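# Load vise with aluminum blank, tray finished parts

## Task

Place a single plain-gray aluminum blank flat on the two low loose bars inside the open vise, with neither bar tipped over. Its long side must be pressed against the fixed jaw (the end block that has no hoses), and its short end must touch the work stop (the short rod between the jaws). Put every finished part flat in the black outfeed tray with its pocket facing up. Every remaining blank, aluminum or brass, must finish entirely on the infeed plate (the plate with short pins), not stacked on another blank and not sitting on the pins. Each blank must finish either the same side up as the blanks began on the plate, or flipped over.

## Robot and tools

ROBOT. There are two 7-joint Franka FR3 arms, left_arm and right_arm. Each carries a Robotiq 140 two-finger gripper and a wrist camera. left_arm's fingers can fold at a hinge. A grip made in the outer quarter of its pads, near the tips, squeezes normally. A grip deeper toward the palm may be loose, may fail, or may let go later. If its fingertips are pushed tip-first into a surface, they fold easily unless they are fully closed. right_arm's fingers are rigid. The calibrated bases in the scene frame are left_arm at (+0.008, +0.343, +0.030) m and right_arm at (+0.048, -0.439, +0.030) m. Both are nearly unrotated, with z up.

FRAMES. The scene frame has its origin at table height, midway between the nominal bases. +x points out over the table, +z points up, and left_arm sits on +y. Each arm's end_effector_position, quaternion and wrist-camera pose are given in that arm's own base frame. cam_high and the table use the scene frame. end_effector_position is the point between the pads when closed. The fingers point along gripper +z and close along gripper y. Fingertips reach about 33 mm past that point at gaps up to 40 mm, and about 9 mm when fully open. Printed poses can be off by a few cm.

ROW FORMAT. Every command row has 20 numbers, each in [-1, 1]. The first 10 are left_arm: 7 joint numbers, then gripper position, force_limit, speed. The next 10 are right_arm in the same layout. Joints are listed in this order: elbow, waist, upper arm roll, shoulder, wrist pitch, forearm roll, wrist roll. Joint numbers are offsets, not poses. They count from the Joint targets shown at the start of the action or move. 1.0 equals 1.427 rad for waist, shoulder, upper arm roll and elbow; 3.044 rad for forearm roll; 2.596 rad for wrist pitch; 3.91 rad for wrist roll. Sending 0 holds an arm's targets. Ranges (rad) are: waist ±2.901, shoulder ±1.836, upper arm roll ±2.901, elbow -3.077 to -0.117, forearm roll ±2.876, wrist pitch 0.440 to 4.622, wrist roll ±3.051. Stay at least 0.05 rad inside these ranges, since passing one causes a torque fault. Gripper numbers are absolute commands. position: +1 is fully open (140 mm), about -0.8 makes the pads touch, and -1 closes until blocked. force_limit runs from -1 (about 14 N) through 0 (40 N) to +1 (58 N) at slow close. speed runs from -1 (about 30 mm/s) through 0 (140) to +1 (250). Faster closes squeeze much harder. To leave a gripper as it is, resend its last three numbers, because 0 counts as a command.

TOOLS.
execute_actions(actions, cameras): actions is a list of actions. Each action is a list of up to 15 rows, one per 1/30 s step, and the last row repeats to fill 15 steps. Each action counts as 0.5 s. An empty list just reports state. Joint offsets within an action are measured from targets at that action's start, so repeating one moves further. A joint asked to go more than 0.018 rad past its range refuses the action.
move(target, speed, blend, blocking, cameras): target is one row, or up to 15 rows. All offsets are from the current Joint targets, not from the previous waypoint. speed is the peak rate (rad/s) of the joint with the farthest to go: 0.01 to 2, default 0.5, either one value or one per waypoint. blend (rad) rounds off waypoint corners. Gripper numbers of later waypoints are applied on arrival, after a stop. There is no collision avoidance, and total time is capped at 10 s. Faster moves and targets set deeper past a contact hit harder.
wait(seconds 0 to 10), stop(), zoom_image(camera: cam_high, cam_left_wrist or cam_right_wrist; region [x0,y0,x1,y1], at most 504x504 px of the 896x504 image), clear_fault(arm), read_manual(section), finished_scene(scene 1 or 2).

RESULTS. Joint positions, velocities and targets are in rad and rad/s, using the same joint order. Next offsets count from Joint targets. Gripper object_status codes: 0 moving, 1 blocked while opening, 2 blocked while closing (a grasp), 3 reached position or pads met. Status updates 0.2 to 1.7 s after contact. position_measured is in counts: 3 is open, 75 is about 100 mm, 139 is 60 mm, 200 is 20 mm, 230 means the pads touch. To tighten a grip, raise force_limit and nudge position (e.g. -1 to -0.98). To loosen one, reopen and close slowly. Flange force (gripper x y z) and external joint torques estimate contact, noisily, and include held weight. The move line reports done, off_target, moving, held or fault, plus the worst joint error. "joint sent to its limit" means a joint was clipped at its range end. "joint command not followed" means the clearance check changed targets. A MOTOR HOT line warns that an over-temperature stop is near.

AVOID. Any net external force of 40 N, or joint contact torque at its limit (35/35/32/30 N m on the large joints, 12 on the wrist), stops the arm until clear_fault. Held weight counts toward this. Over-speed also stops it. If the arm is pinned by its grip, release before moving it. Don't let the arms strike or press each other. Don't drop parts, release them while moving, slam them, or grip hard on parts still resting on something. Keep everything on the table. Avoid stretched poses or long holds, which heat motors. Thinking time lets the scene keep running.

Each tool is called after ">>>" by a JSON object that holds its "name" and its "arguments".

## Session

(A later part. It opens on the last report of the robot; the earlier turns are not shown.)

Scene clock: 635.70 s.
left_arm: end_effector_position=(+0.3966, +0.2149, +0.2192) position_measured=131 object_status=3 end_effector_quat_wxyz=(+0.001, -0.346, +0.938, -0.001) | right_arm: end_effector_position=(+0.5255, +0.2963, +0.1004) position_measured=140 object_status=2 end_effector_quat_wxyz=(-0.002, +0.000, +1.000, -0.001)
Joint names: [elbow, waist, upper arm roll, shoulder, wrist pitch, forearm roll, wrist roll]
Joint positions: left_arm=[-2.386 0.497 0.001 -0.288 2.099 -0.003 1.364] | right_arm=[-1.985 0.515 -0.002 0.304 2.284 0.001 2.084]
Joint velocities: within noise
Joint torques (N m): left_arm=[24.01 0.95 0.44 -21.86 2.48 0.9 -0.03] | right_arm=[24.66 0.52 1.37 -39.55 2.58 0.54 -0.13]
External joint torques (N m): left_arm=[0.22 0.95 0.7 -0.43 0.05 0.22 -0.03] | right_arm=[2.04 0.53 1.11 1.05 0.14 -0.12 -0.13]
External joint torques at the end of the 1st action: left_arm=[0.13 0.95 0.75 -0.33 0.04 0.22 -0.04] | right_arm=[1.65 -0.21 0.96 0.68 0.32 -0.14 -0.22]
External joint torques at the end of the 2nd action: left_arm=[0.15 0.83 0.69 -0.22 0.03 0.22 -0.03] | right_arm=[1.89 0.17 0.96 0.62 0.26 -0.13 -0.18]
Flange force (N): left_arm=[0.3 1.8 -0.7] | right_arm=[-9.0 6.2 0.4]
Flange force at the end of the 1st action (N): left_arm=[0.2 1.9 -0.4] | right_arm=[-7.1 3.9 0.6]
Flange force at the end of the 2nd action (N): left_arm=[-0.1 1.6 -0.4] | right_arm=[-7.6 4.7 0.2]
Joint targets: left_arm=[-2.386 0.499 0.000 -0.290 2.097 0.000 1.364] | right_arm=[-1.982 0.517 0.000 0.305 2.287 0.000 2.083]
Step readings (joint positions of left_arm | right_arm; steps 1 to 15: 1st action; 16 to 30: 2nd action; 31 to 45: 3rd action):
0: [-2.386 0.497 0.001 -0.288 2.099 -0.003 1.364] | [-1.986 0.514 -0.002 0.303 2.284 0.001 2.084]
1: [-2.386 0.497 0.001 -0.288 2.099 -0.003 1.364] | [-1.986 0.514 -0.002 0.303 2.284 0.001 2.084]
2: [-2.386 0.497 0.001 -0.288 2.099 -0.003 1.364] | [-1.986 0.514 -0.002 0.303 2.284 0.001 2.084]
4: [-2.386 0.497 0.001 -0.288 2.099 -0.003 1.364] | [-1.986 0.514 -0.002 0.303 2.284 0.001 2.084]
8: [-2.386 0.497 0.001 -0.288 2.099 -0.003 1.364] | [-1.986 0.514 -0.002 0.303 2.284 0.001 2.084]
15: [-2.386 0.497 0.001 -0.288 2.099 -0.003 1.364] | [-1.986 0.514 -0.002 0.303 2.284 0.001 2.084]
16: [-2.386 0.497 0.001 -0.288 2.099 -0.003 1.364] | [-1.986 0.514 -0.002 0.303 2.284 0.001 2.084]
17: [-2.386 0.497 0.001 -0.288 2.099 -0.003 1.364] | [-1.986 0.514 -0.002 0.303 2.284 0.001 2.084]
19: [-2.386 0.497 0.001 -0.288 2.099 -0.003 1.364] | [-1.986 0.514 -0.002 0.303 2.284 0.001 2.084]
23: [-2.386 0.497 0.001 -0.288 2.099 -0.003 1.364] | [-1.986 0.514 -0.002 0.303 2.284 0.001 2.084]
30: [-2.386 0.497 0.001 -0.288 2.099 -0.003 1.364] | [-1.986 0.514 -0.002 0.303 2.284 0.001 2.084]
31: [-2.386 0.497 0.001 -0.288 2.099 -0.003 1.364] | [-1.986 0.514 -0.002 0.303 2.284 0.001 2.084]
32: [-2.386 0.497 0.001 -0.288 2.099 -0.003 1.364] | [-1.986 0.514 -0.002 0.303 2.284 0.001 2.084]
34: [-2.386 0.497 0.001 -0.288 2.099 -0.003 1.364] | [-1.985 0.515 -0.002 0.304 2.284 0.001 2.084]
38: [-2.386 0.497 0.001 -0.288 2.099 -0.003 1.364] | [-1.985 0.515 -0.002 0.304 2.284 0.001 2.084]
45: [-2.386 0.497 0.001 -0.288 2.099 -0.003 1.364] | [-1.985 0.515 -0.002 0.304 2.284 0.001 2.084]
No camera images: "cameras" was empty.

>>> {"name": "execute_actions", "arguments": {"actions": [[[0,0,0,0,0,0,0,-0.02,-0.05,-1,0.0003768,0,0,-0.0008351,-0.0006661,0,0,-1,-0.05,-1]],[[0,0,0,0,0,0,0,-0.02,-0.05,-1,0.0013906,0.0010092,0,0.0009243,-0.0002563,0,0.0003683,-1,-0.05,-1]]], "cameras": []}}

Scene clock: 640.63 s.
left_arm: end_effector_position=(+0.3966, +0.2148, +0.2192) position_measured=131 object_status=3 end_effector_quat_wxyz=(+0.001, -0.346, +0.938, -0.001) | right_arm: end_effector_position=(+0.5255, +0.2976, +0.1004) position_measured=140 object_status=2 end_effector_quat_wxyz=(-0.002, -0.001, +1.000, -0.001)
Joint names: [elbow, waist, upper arm roll, shoulder, wrist pitch, forearm roll, wrist roll]
Joint positions: left_arm=[-2.386 0.497 0.001 -0.288 2.099 -0.003 1.364] | right_arm=[-1.983 0.517 -0.002 0.305 2.284 0.001 2.084]
Joint velocities: within noise
Joint torques (N m): left_arm=[24.03 0.9 0.39 -21.87 2.48 0.9 0] | right_arm=[25.01 0.2 1.3 -40.38 2.56 0.53 0.01]
External joint torques (N m): left_arm=[0.13 0.88 0.63 -0.32 0.03 0.22 0] | right_arm=[2.44 0.17 1.01 0.17 0.12 -0.12 0.01]
External joint torques at the end of the 1st action: left_arm=[0.2 0.96 0.68 -0.4 0.05 0.23 -0.04] | right_arm=[2.2 0.06 0.88 0.2 0.1 -0.11 -0.07]
Flange force (N): left_arm=[0.2 1.7 -0.5] | right_arm=[-8.5 5.7 -1.2]
Flange force at the end of the 1st action (N): left_arm=[0.3 1.8 -0.6] | right_arm=[-7.9 4.9 -1.0]
Joint targets: left_arm=[-2.386 0.499 0.000 -0.290 2.097 0.000 1.364] | right_arm=[-1.980 0.519 0.000 0.305 2.285 0.000 2.085]
Step readings (joint positions of left_arm | right_arm; steps 1 to 15: 1st action; 16 to 30: 2nd action):
0: [-2.386 0.497 0.001 -0.288 2.099 -0.003 1.364] | [-1.984 0.515 -0.002 0.304 2.284 0.001 2.084]
1: [-2.386 0.497 0.001 -0.288 2.099 -0.003 1.364] | [-1.984 0.515 -0.002 0.304 2.284 0.001 2.084]
2: [-2.386 0.497 0.001 -0.288 2.099 -0.003 1.364] | [-1.984 0.515 -0.002 0.304 2.284 0.001 2.084]
4: [-2.386 0.497 0.001 -0.288 2.099 -0.003 1.364] | [-1.984 0.515 -0.002 0.304 2.284 0.001 2.084]
8: [-2.386 0.497 0.001 -0.288 2.099 -0.003 1.364] | [-1.984 0.516 -0.002 0.304 2.284 0.001 2.084]
15: [-2.386 0.497 0.001 -0.288 2.099 -0.003 1.364] | [-1.984 0.516 -0.002 0.304 2.284 0.001 2.084]
16: [-2.386 0.497 0.001 -0.288 2.099 -0.003 1.364] | [-1.984 0.516 -0.002 0.304 2.284 0.001 2.084]
17: [-2.386 0.497 0.001 -0.288 2.099 -0.003 1.364] | [-1.984 0.516 -0.002 0.305 2.284 0.001 2.084]
19: [-2.386 0.497 0.001 -0.288 2.099 -0.003 1.364] | [-1.983 0.517 -0.002 0.305 2.284 0.001 2.084]
23: [-2.386 0.497 0.001 -0.288 2.099 -0.003 1.364] | [-1.983 0.517 -0.002 0.305 2.284 0.001 2.084]
30: [-2.386 0.497 0.001 -0.288 2.099 -0.003 1.364] | [-1.983 0.517 -0.002 0.305 2.284 0.001 2.084]
No camera images: "cameras" was empty.

>>> {"name": "execute_actions", "arguments": {"actions": [[[0,0,0,0,0,0,0,-0.02,-0.05,-1,0.0013906,0.0010092,0,0.0009243,-0.0002563,0,0.0003683,-1,-0.05,-1]]], "cameras": []}}

Scene clock: 643.80 s.
left_arm: end_effector_position=(+0.3966, +0.2148, +0.2192) position_measured=131 object_status=3 end_effector_quat_wxyz=(+0.001, -0.346, +0.938, -0.001) | right_arm: end_effector_position=(+0.5256, +0.2987, +0.1004) position_measured=140 object_status=2 end_effector_quat_wxyz=(-0.002, -0.001, +1.000, -0.001)
Joint names: [elbow, waist, upper arm roll, shoulder, wrist pitch, forearm roll, wrist roll]
Joint positions: left_arm=[-2.386 0.497 0.001 -0.288 2.099 -0.003 1.364] | right_arm=[-1.981 0.519 -0.002 0.307 2.284 0.001 2.084]
Joint velocities: within noise
Joint torques (N m): left_arm=[23.99 0.91 0.43 -21.83 2.48 0.92 -0.04] | right_arm=[25.06 0.14 1.27 -40.46 2.56 0.54 0.06]
External joint torques (N m): left_arm=[0.1 1 0.79 -0.32 0.03 0.24 -0.04] | right_arm=[2.43 0.06 0.93 0.22 0.11 -0.12 0.06]
Flange force (N): left_arm=[0.3 2.0 -0.4] | right_arm=[-8.6 5.6 -1.1]
Joint targets: left_arm=[-2.386 0.499 0.000 -0.290 2.097 0.000 1.364] | right_arm=[-1.978 0.520 0.000 0.307 2.284 0.000 2.086]
Step readings (joint positions of left_arm | right_arm):
0: [-2.386 0.497 0.001 -0.288 2.099 -0.003 1.364] | [-1.983 0.517 -0.002 0.306 2.284 0.001 2.084]
1: [-2.386 0.497 0.001 -0.288 2.099 -0.003 1.364] | [-1.982 0.517 -0.002 0.306 2.284 0.001 2.084]
2: [-2.386 0.497 0.001 -0.288 2.099 -0.003 1.364] | [-1.982 0.517 -0.002 0.306 2.284 0.001 2.084]
4: [-2.386 0.497 0.001 -0.288 2.099 -0.003 1.364] | [-1.981 0.518 -0.002 0.306 2.284 0.001 2.084]
8: [-2.386 0.497 0.001 -0.288 2.099 -0.003 1.364] | [-1.981 0.519 -0.002 0.307 2.284 0.001 2.084]
15: [-2.386 0.497 0.001 -0.288 2.099 -0.003 1.364] | [-1.981 0.519 -0.002 0.307 2.284 0.001 2.084]
No camera images: "cameras" was empty.

>>> {"name": "execute_actions", "arguments": {"actions": [[[0,0,0,0,0,0,0,-0.02,-0.05,-1,0.0006953,0.0005046,0,0.0004622,-0.0001282,0,0.0001842,-1,-0.05,-1]]], "cameras": []}}

>>> {"name": "execute_actions", "arguments": {"actions": [[[0,0,0,0,0,0,0,-0.02,-0.05,-1,0.0006953,0.0005046,0,0.0004622,-0.0001282,0,0.0001842,-1,-0.05,-1]]], "cameras": []}}

Scene clock: 647.80 s.
left_arm: end_effector_position=(+0.3965, +0.2148, +0.2192) position_measured=131 object_status=3 end_effector_quat_wxyz=(+0.001, -0.346, +0.938, -0.001) | right_arm: end_effector_position=(+0.5257, +0.2993, +0.1004) position_measured=140 object_status=2 end_effector_quat_wxyz=(-0.002, -0.002, +1.000, -0.001)
Joint names: [elbow, waist, upper arm roll, shoulder, wrist pitch, forearm roll, wrist roll]
Joint positions: left_arm=[-2.386 0.497 0.001 -0.288 2.099 -0.003 1.364] | right_arm=[-1.98 0.519 -0.002 0.307 2.284 0.001 2.084]
Joint velocities: within noise
Joint torques (N m): left_arm=[24.05 0.88 0.48 -21.86 2.49 0.91 -0.03] | right_arm=[25.06 0.1 1.21 -40.55 2.56 0.54 0.12]
External joint torques (N m): left_arm=[0.16 0.74 0.59 -0.3 0.04 0.22 -0.03] | right_arm=[2.41 0.02 0.86 0.14 0.11 -0.12 0.12]
Flange force (N): left_arm=[0.1 1.5 -0.5] | right_arm=[-8.3 5.5 -1.2]
Joint targets: left_arm=[-2.386 0.499 0.000 -0.290 2.097 0.000 1.364] | right_arm=[-1.977 0.521 0.000 0.307 2.284 0.000 2.087]
Step readings (joint positions of left_arm | right_arm):
0: [-2.386 0.497 0.001 -0.288 2.099 -0.003 1.364] | [-1.981 0.519 -0.002 0.307 2.284 0.001 2.084]
1: [-2.386 0.497 0.001 -0.288 2.099 -0.003 1.364] | [-1.981 0.519 -0.002 0.307 2.284 0.001 2.084]
2: [-2.386 0.497 0.001 -0.288 2.099 -0.003 1.364] | [-1.980 0.519 -0.002 0.307 2.284 0.001 2.084]
4: [-2.386 0.497 0.001 -0.288 2.099 -0.003 1.364] | [-1.980 0.519 -0.002 0.307 2.284 0.001 2.084]
8: [-2.386 0.497 0.001 -0.288 2.099 -0.003 1.364] | [-1.980 0.519 -0.002 0.307 2.284 0.001 2.084]
15: [-2.386 0.497 0.001 -0.288 2.099 -0.003 1.364] | [-1.980 0.519 -0.002 0.307 2.284 0.001 2.084]
No camera images: "cameras" was empty.

Scene clock: 648.50 s.
left_arm: end_effector_position=(+0.3965, +0.2148, +0.2192) position_measured=131 object_status=3 end_effector_quat_wxyz=(+0.001, -0.346, +0.938, -0.001) | right_arm: end_effector_position=(+0.5257, +0.2998, +0.1004) position_measured=140 object_status=2 end_effector_quat_wxyz=(-0.002, -0.002, +1.000, -0.001)
Joint names: [elbow, waist, upper arm roll, shoulder, wrist pitch, forearm roll, wrist roll]
Joint positions: left_arm=[-2.386 0.497 0.001 -0.288 2.099 -0.003 1.364] | right_arm=[-1.979 0.52 -0.002 0.308 2.284 0.001 2.084]
Joint velocities: within noise
Joint torques (N m): left_arm=[24.02 0.88 0.36 -21.89 2.49 0.9 -0.06] | right_arm=[25.18 0.15 1.2 -40.57 2.56 0.54 0.09]
External joint torques (N m): left_arm=[0.13 0.85 0.6 -0.35 0.05 0.21 -0.06] | right_arm=[2.61 0.03 0.81 0.02 0.12 -0.11 0.09]
Flange force (N): left_arm=[0.4 1.6 -0.5] | right_arm=[-8.8 5.7 -1.5]
Joint targets: left_arm=[-2.386 0.499 0.000 -0.290 2.097 0.000 1.364] | right_arm=[-1.976 0.522 0.000 0.308 2.284 0.000 2.088]
Step readings (joint positions of left_arm | right_arm):
0: [-2.386 0.497 0.001 -0.288 2.099 -0.003 1.364] | [-1.980 0.519 -0.002 0.307 2.284 0.001 2.084]
1: [-2.386 0.497 0.001 -0.288 2.099 -0.003 1.364] | [-1.980 0.519 -0.002 0.307 2.284 0.001 2.084]
2: [-2.386 0.497 0.001 -0.288 2.099 -0.003 1.364] | [-1.980 0.519 -0.002 0.308 2.284 0.001 2.084]
4: [-2.386 0.497 0.001 -0.288 2.099 -0.003 1.364] | [-1.979 0.520 -0.002 0.308 2.284 0.001 2.084]
8: [-2.386 0.497 0.001 -0.288 2.099 -0.003 1.364] | [-1.979 0.520 -0.002 0.308 2.284 0.001 2.084]
15: [-2.386 0.497 0.001 -0.288 2.099 -0.003 1.364] | [-1.979 0.520 -0.002 0.308 2.284 0.001 2.084]
No camera images: "cameras" was empty.

>>> {"name": "execute_actions", "arguments": {"actions": [[[0,0,0,0,0,0,0,-0.02,-0.05,-1,0.0006953,0.0005046,0,0.0004622,-0.0001282,0,0.001335,-1,-0.05,-1]]], "cameras": []}}

>>> {"name": "execute_actions", "arguments": {"actions": [[[0,0,0,0,0,0,0,-0.02,-0.05,-1,0.0006953,0.0005046,0,0.0004622,-0.0001282,0,0.0001842,-1,-0.05,-1]]], "cameras": []}}

Scene clock: 653.67 s.
left_arm: end_effector_position=(+0.3965, +0.2148, +0.2192) position_measured=131 object_status=3 end_effector_quat_wxyz=(+0.001, -0.346, +0.938, -0.001) | right_arm: end_effector_position=(+0.5258, +0.3004, +0.1004) position_measured=140 object_status=2 end_effector_quat_wxyz=(-0.001, +0.000, +1.000, -0.001)
Joint names: [elbow, waist, upper arm roll, shoulder, wrist pitch, forearm roll, wrist roll]
Joint positions: left_arm=[-2.386 0.497 0.001 -0.288 2.099 -0.003 1.364] | right_arm=[-1.978 0.521 -0.002 0.309 2.284 0.001 2.089]
Joint velocities: within noise
Joint torques (N m): left_arm=[24 0.88 0.42 -21.87 2.48 0.91 -0.04] | right_arm=[25.16 0.14 1.21 -40.62 2.55 0.52 0.13]
External joint torques (N m): left_arm=[0.21 0.88 0.69 -0.46 0.05 0.23 -0.04] | right_arm=[2.65 0.14 0.93 -0.12 0.12 -0.14 0.13]
Flange force (N): left_arm=[0.4 1.8 -0.7] | right_arm=[-8.5 5.9 -1.7]
Joint targets: left_arm=[-2.386 0.499 0.000 -0.290 2.097 0.000 1.364] | right_arm=[-1.975 0.522 0.000 0.309 2.283 0.000 2.093]
Step readings (joint positions of left_arm | right_arm):
0: [-2.386 0.497 0.001 -0.288 2.099 -0.003 1.364] | [-1.979 0.520 -0.002 0.308 2.284 0.001 2.085]
1: [-2.386 0.497 0.001 -0.288 2.099 -0.003 1.364] | [-1.979 0.520 -0.002 0.308 2.284 0.001 2.085]
2: [-2.386 0.497 0.001 -0.288 2.099 -0.003 1.364] | [-1.978 0.520 -0.002 0.308 2.284 0.001 2.085]
4: [-2.386 0.497 0.001 -0.288 2.099 -0.003 1.364] | [-1.978 0.520 -0.002 0.309 2.284 0.001 2.086]
8: [-2.386 0.497 0.001 -0.288 2.099 -0.003 1.364] | [-1.978 0.521 -0.002 0.309 2.284 0.001 2.087]
15: [-2.386 0.497 0.001 -0.288 2.099 -0.003 1.364] | [-1.978 0.521 -0.002 0.309 2.284 0.001 2.089]
No camera images: "cameras" was empty.

Scene clock: 654.37 s.
left_arm: end_effector_position=(+0.3965, +0.2148, +0.2192) position_measured=131 object_status=3 end_effector_quat_wxyz=(+0.001, -0.346, +0.938, -0.001) | right_arm: end_effector_position=(+0.5259, +0.3009, +0.1004) position_measured=140 object_status=2 end_effector_quat_wxyz=(-0.001, +0.000, +1.000, +0.000)
Joint names: [elbow, waist, upper arm roll, shoulder, wrist pitch, forearm roll, wrist roll]
Joint positions: left_arm=[-2.386 0.497 0.001 -0.288 2.099 -0.003 1.364] | right_arm=[-1.977 0.521 -0.002 0.309 2.284 0.001 2.09]
Joint velocities: within noise
Joint torques (N m): left_arm=[24.01 0.86 0.45 -21.9 2.5 0.91 -0.07] | right_arm=[25.13 0.08 1.15 -40.64 2.56 0.54 0.08]
External joint torques (N m): left_arm=[0.1 0.86 0.72 -0.32 0.05 0.22 -0.07] | right_arm=[2.54 0.02 0.81 0.03 0.11 -0.13 0.08]
Flange force (N): left_arm=[0.3 1.7 -0.4] | right_arm=[-8.6 5.6 -1.4]
Joint targets: left_arm=[-2.386 0.499 0.000 -0.290 2.097 0.000 1.364] | right_arm=[-1.974 0.523 0.000 0.309 2.283 0.000 2.094]
Step readings (joint positions of left_arm | right_arm):
0: [-2.386 0.497 0.001 -0.288 2.099 -0.003 1.364] | [-1.978 0.521 -0.002 0.309 2.284 0.001 2.089]
1: [-2.386 0.497 0.001 -0.288 2.099 -0.003 1.364] | [-1.978 0.521 -0.002 0.309 2.284 0.001 2.089]
2: [-2.386 0.497 0.001 -0.288 2.099 -0.003 1.364] | [-1.978 0.521 -0.002 0.309 2.284 0.001 2.089]
4: [-2.386 0.497 0.001 -0.288 2.099 -0.003 1.364] | [-1.977 0.521 -0.002 0.309 2.284 0.001 2.089]
8: [-2.386 0.497 0.001 -0.288 2.099 -0.003 1.364] | [-1.977 0.521 -0.002 0.309 2.284 0.001 2.090]
15: [-2.386 0.497 0.001 -0.288 2.099 -0.003 1.364] | [-1.977 0.521 -0.002 0.309 2.284 0.001 2.090]
No camera images: "cameras" was empty.

>>> {"name": "execute_actions", "arguments": {"actions": [[[0,0,0,0,0,0,0,-0.02,-0.05,-1,0.0006953,0.0005046,0,0.0004622,-0.0001282,0,0.0001842,-1,-0.05,-1]]], "cameras": []}}

>>> {"name": "execute_actions", "arguments": {"actions": [[[0,0,0,0,0,0,0,-0.02,-0.05,-1,0.0006953,0.0005046,0,0.0004622,-0.0001282,0,0.0001842,-1,-0.05,-1]]], "cameras": []}}

Scene clock: 657.33 s.
left_arm: end_effector_position=(+0.3965, +0.2148, +0.2192) position_measured=131 object_status=3 end_effector_quat_wxyz=(+0.001, -0.346, +0.938, -0.001) | right_arm: end_effector_position=(+0.5260, +0.3015, +0.1005) position_measured=140 object_status=2 end_effector_quat_wxyz=(-0.001, +0.000, +1.000, +0.000)
Joint names: [elbow, waist, upper arm roll, shoulder, wrist pitch, forearm roll, wrist roll]
Joint positions: left_arm=[-2.386 0.497 0.001 -0.288 2.099 -0.003 1.364] | right_arm=[-1.976 0.522 -0.002 0.31 2.284 0.001 2.091]
Joint velocities: within noise
Joint torques (N m): left_arm=[24.01 0.88 0.43 -21.83 2.5 0.9 -0.04] | right_arm=[25.07 0.17 1.25 -40.64 2.57 0.52 0.15]
External joint torques (N m): left_arm=[0.16 0.81 0.62 -0.3 0.06 0.22 -0.04] | right_arm=[2.56 0.08 0.89 -0.11 0.14 -0.13 0.15]
Flange force (N): left_arm=[0.1 1.6 -0.4] | right_arm=[-8.2 5.7 -1.6]
Joint targets: left_arm=[-2.386 0.499 0.000 -0.290 2.097 0.000 1.364] | right_arm=[-1.973 0.524 0.000 0.310 2.283 0.000 2.094]
Step readings (joint positions of left_arm | right_arm):
0: [-2.386 0.497 0.001 -0.288 2.099 -0.003 1.364] | [-1.977 0.522 -0.002 0.310 2.284 0.001 2.091]
1: [-2.386 0.497 0.001 -0.288 2.099 -0.003 1.364] | [-1.977 0.522 -0.002 0.310 2.284 0.001 2.091]
2: [-2.386 0.497 0.001 -0.288 2.099 -0.003 1.364] | [-1.976 0.522 -0.002 0.310 2.284 0.001 2.091]
4: [-2.386 0.497 0.001 -0.288 2.099 -0.003 1.364] | [-1.976 0.522 -0.002 0.310 2.284 0.001 2.091]
8: [-2.386 0.497 0.001 -0.288 2.099 -0.003 1.364] | [-1.976 0.522 -0.002 0.310 2.284 0.001 2.091]
15: [-2.386 0.497 0.001 -0.288 2.099 -0.003 1.364] | [-1.976 0.522 -0.002 0.310 2.284 0.001 2.091]
No camera images: "cameras" was empty.

Scene clock: 658.03 s.
left_arm: end_effector_position=(+0.3965, +0.2148, +0.2192) position_measured=131 object_status=3 end_effector_quat_wxyz=(+0.001, -0.346, +0.938, -0.001) | right_arm: end_effector_position=(+0.5261, +0.3020, +0.1005) position_measured=140 object_status=2 end_effector_quat_wxyz=(-0.001, +0.000, +1.000, +0.000)
Joint names: [elbow, waist, upper arm roll, shoulder, wrist pitch, forearm roll, wrist roll]
Joint positions: left_arm=[-2.386 0.497 0.001 -0.288 2.099 -0.003 1.364] | right_arm=[-1.975 0.523 -0.002 0.311 2.284 0.001 2.092]
Joint velocities: within noise
Joint torques (N m): left_arm=[23.98 0.86 0.44 -21.82 2.49 0.92 -0.05] | right_arm=[25.19 0.11 1.24 -40.59 2.55 0.55 0.08]
External joint torques (N m): left_arm=[0.23 0.87 0.71 -0.42 0.07 0.23 -0.05] | right_arm=[2.54 0.12 0.97 0.21 0.1 -0.11 0.08]
Flange force (N): left_arm=[0.3 1.8 -0.6] | right_arm=[-8.9 6.0 -1.2]
Joint targets: left_arm=[-2.386 0.499 0.000 -0.290 2.097 0.000 1.364] | right_arm=[-1.972 0.524 0.000 0.311 2.282 0.000 2.095]
Step readings (joint positions of left_arm | right_arm):
0: [-2.386 0.497 0.001 -0.288 2.099 -0.003 1.364] | [-1.976 0.522 -0.002 0.310 2.284 0.001 2.091]
1: [-2.386 0.497 0.001 -0.288 2.099 -0.003 1.364] | [-1.976 0.522 -0.002 0.310 2.284 0.001 2.091]
2: [-2.386 0.497 0.001 -0.288 2.099 -0.003 1.364] | [-1.976 0.522 -0.002 0.310 2.284 0.001 2.091]
4: [-2.386 0.497 0.001 -0.288 2.099 -0.003 1.364] | [-1.975 0.523 -0.002 0.311 2.284 0.001 2.091]
8: [-2.386 0.497 0.001 -0.288 2.099 -0.003 1.364] | [-1.975 0.523 -0.002 0.311 2.284 0.001 2.091]
15: [-2.386 0.497 0.001 -0.288 2.099 -0.003 1.364] | [-1.975 0.523 -0.002 0.311 2.284 0.001 2.092]
No camera images: "cameras" was empty.

>>> {"name": "execute_actions", "arguments": {"actions": [[[0,0,0,0,0,0,0,-0.02,-0.05,-1,0.0006953,0.0005046,0,0.0004622,-0.0001282,0,0.0001842,-1,-0.05,-1]]], "cameras": []}}

>>> {"name": "execute_actions", "arguments": {"actions": [[[0,0,0,0,0,0,0,-0.02,-0.05,-1,0.0006953,0.0005046,0,0.0004622,-0.0001282,0,0.0001842,-1,-0.05,-1]]], "cameras": ["cam_right_wrist"]}}

Scene clock: 662.57 s.
left_arm: end_effector_position=(+0.3965, +0.2148, +0.2192) position_measured=131 object_status=3 end_effector_quat_wxyz=(+0.001, -0.346, +0.938, -0.001) | right_arm: end_effector_position=(+0.5262, +0.3026, +0.1005) position_measured=140 object_status=2 end_effector_quat_wxyz=(-0.001, +0.000, +1.000, +0.000)
Joint names: [elbow, waist, upper arm roll, shoulder, wrist pitch, forearm roll, wrist roll]
Joint positions: left_arm=[-2.386 0.497 0.001 -0.288 2.099 -0.003 1.364] | right_arm=[-1.974 0.524 -0.002 0.311 2.284 0.001 2.092]
Joint velocities: within noise
Joint torques (N m): left_arm=[23.98 0.86 0.47 -21.79 2.49 0.9 -0.02] | right_arm=[25.14 0.14 1.24 -40.74 2.51 0.52 0.08]
External joint torques (N m): left_arm=[0.09 0.89 0.77 -0.3 0.04 0.22 -0.02] | right_arm=[2.42 0.28 1.08 0.18 0.05 -0.14 0.08]
Flange force (N): left_arm=[0.3 1.9 -0.3] | right_arm=[-8.4 6.0 -1.3]
Joint targets: left_arm=[-2.386 0.499 0.000 -0.290 2.097 0.000 1.364] | right_arm=[-1.971 0.525 0.000 0.311 2.282 0.000 2.096]
Step readings (joint positions of left_arm | right_arm):
0: [-2.386 0.497 0.001 -0.288 2.099 -0.003 1.364] | [-1.975 0.523 -0.002 0.311 2.284 0.001 2.092]
1: [-2.386 0.497 0.001 -0.288 2.099 -0.003 1.364] | [-1.975 0.523 -0.002 0.311 2.284 0.001 2.092]
2: [-2.386 0.497 0.001 -0.288 2.099 -0.003 1.364] | [-1.974 0.523 -0.002 0.311 2.284 0.001 2.092]
4: [-2.386 0.497 0.001 -0.288 2.099 -0.003 1.364] | [-1.974 0.523 -0.002 0.311 2.284 0.001 2.092]
8: [-2.386 0.497 0.001 -0.288 2.099 -0.003 1.364] | [-1.974 0.524 -0.002 0.311 2.284 0.001 2.092]
15: [-2.386 0.497 0.001 -0.288 2.099 -0.003 1.364] | [-1.974 0.524 -0.002 0.311 2.284 0.001 2.092]
No camera images: "cameras" was empty.

Scene clock: 663.27 s.
left_arm: end_effector_position=(+0.3965, +0.2148, +0.2192) position_measured=131 object_status=3 end_effector_quat_wxyz=(+0.001, -0.346, +0.938, -0.001) | right_arm: end_effector_position=(+0.5262, +0.3032, +0.1006) position_measured=140 object_status=2 end_effector_quat_wxyz=(-0.001, +0.000, +1.000, +0.000)
Joint names: [elbow, waist, upper arm roll, shoulder, wrist pitch, forearm roll, wrist roll]
Joint positions: left_arm=[-2.386 0.497 0.001 -0.288 2.099 -0.003 1.364] | right_arm=[-1.973 0.524 -0.002 0.312 2.284 0.001 2.093]
Joint velocities: within noise
Joint torques (N m): left_arm=[24 0.9 0.45 -21.86 2.5 0.91 -0.05] | right_arm=[25.08 0.2 1.16 -40.67 2.47 0.55 0.14]
External joint torques (N m): left_arm=[0.14 0.89 0.69 -0.35 0.06 0.23 -0.04] | right_arm=[2.46 -0.07 0.63 0.09 0.02 -0.12 0.14]
Flange force (N): left_arm=[0.3 1.8 -0.4] | right_arm=[-8.6 5.5 -1.5]
Joint targets: left_arm=[-2.386 0.499 0.000 -0.290 2.097 0.000 1.364] | right_arm=[-1.970 0.526 0.000 0.312 2.282 0.000 2.097]
Step readings (joint positions of left_arm | right_arm):
0: [-2.386 0.497 0.001 -0.288 2.099 -0.003 1.364] | [-1.974 0.524 -0.002 0.311 2.284 0.001 2.092]
1: [-2.386 0.497 0.001 -0.288 2.099 -0.003 1.364] | [-1.974 0.524 -0.002 0.311 2.284 0.001 2.092]
2: [-2.386 0.497 0.001 -0.288 2.099 -0.003 1.364] | [-1.974 0.524 -0.002 0.312 2.284 0.001 2.093]
4: [-2.386 0.497 0.001 -0.288 2.099 -0.003 1.364] | [-1.973 0.524 -0.002 0.312 2.284 0.001 2.093]
8: [-2.386 0.497 0.001 -0.288 2.099 -0.003 1.364] | [-1.973 0.524 -0.002 0.312 2.284 0.001 2.093]
15: [-2.386 0.497 0.001 -0.288 2.099 -0.003 1.364] | [-1.973 0.524 -0.002 0.312 2.284 0.001 2.093]
camera_calibration:
cam_right_wrist: T_world_to_cam=[[-0.016446, 0.999835, -0.00768612, -0.28422], [0.938331, 0.0180885, 0.345264, -0.52989], [0.345346, -0.00153394, -0.938474, 0.0486304], [0, 0, 0, 1]] pos_world=[0.475743, 0.293833, 0.226406]
Images, in order (width x height): cam_right_wrist 896x504.

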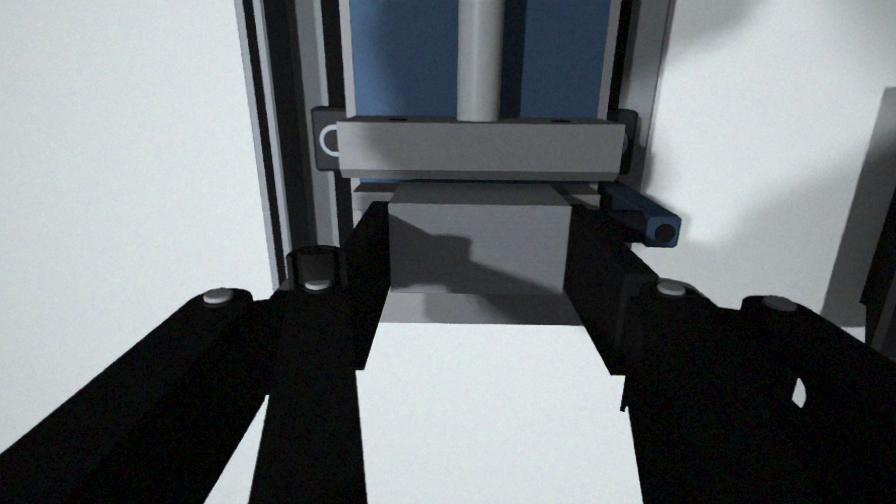

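>>> {"name": "zoom_image", "arguments": {"camera": "cam_right_wrist", "region": [480, 80, 720, 320]}}

Scaled by 2.100 from the camera's 896x504 image, which has a finer 1280x720 frame.

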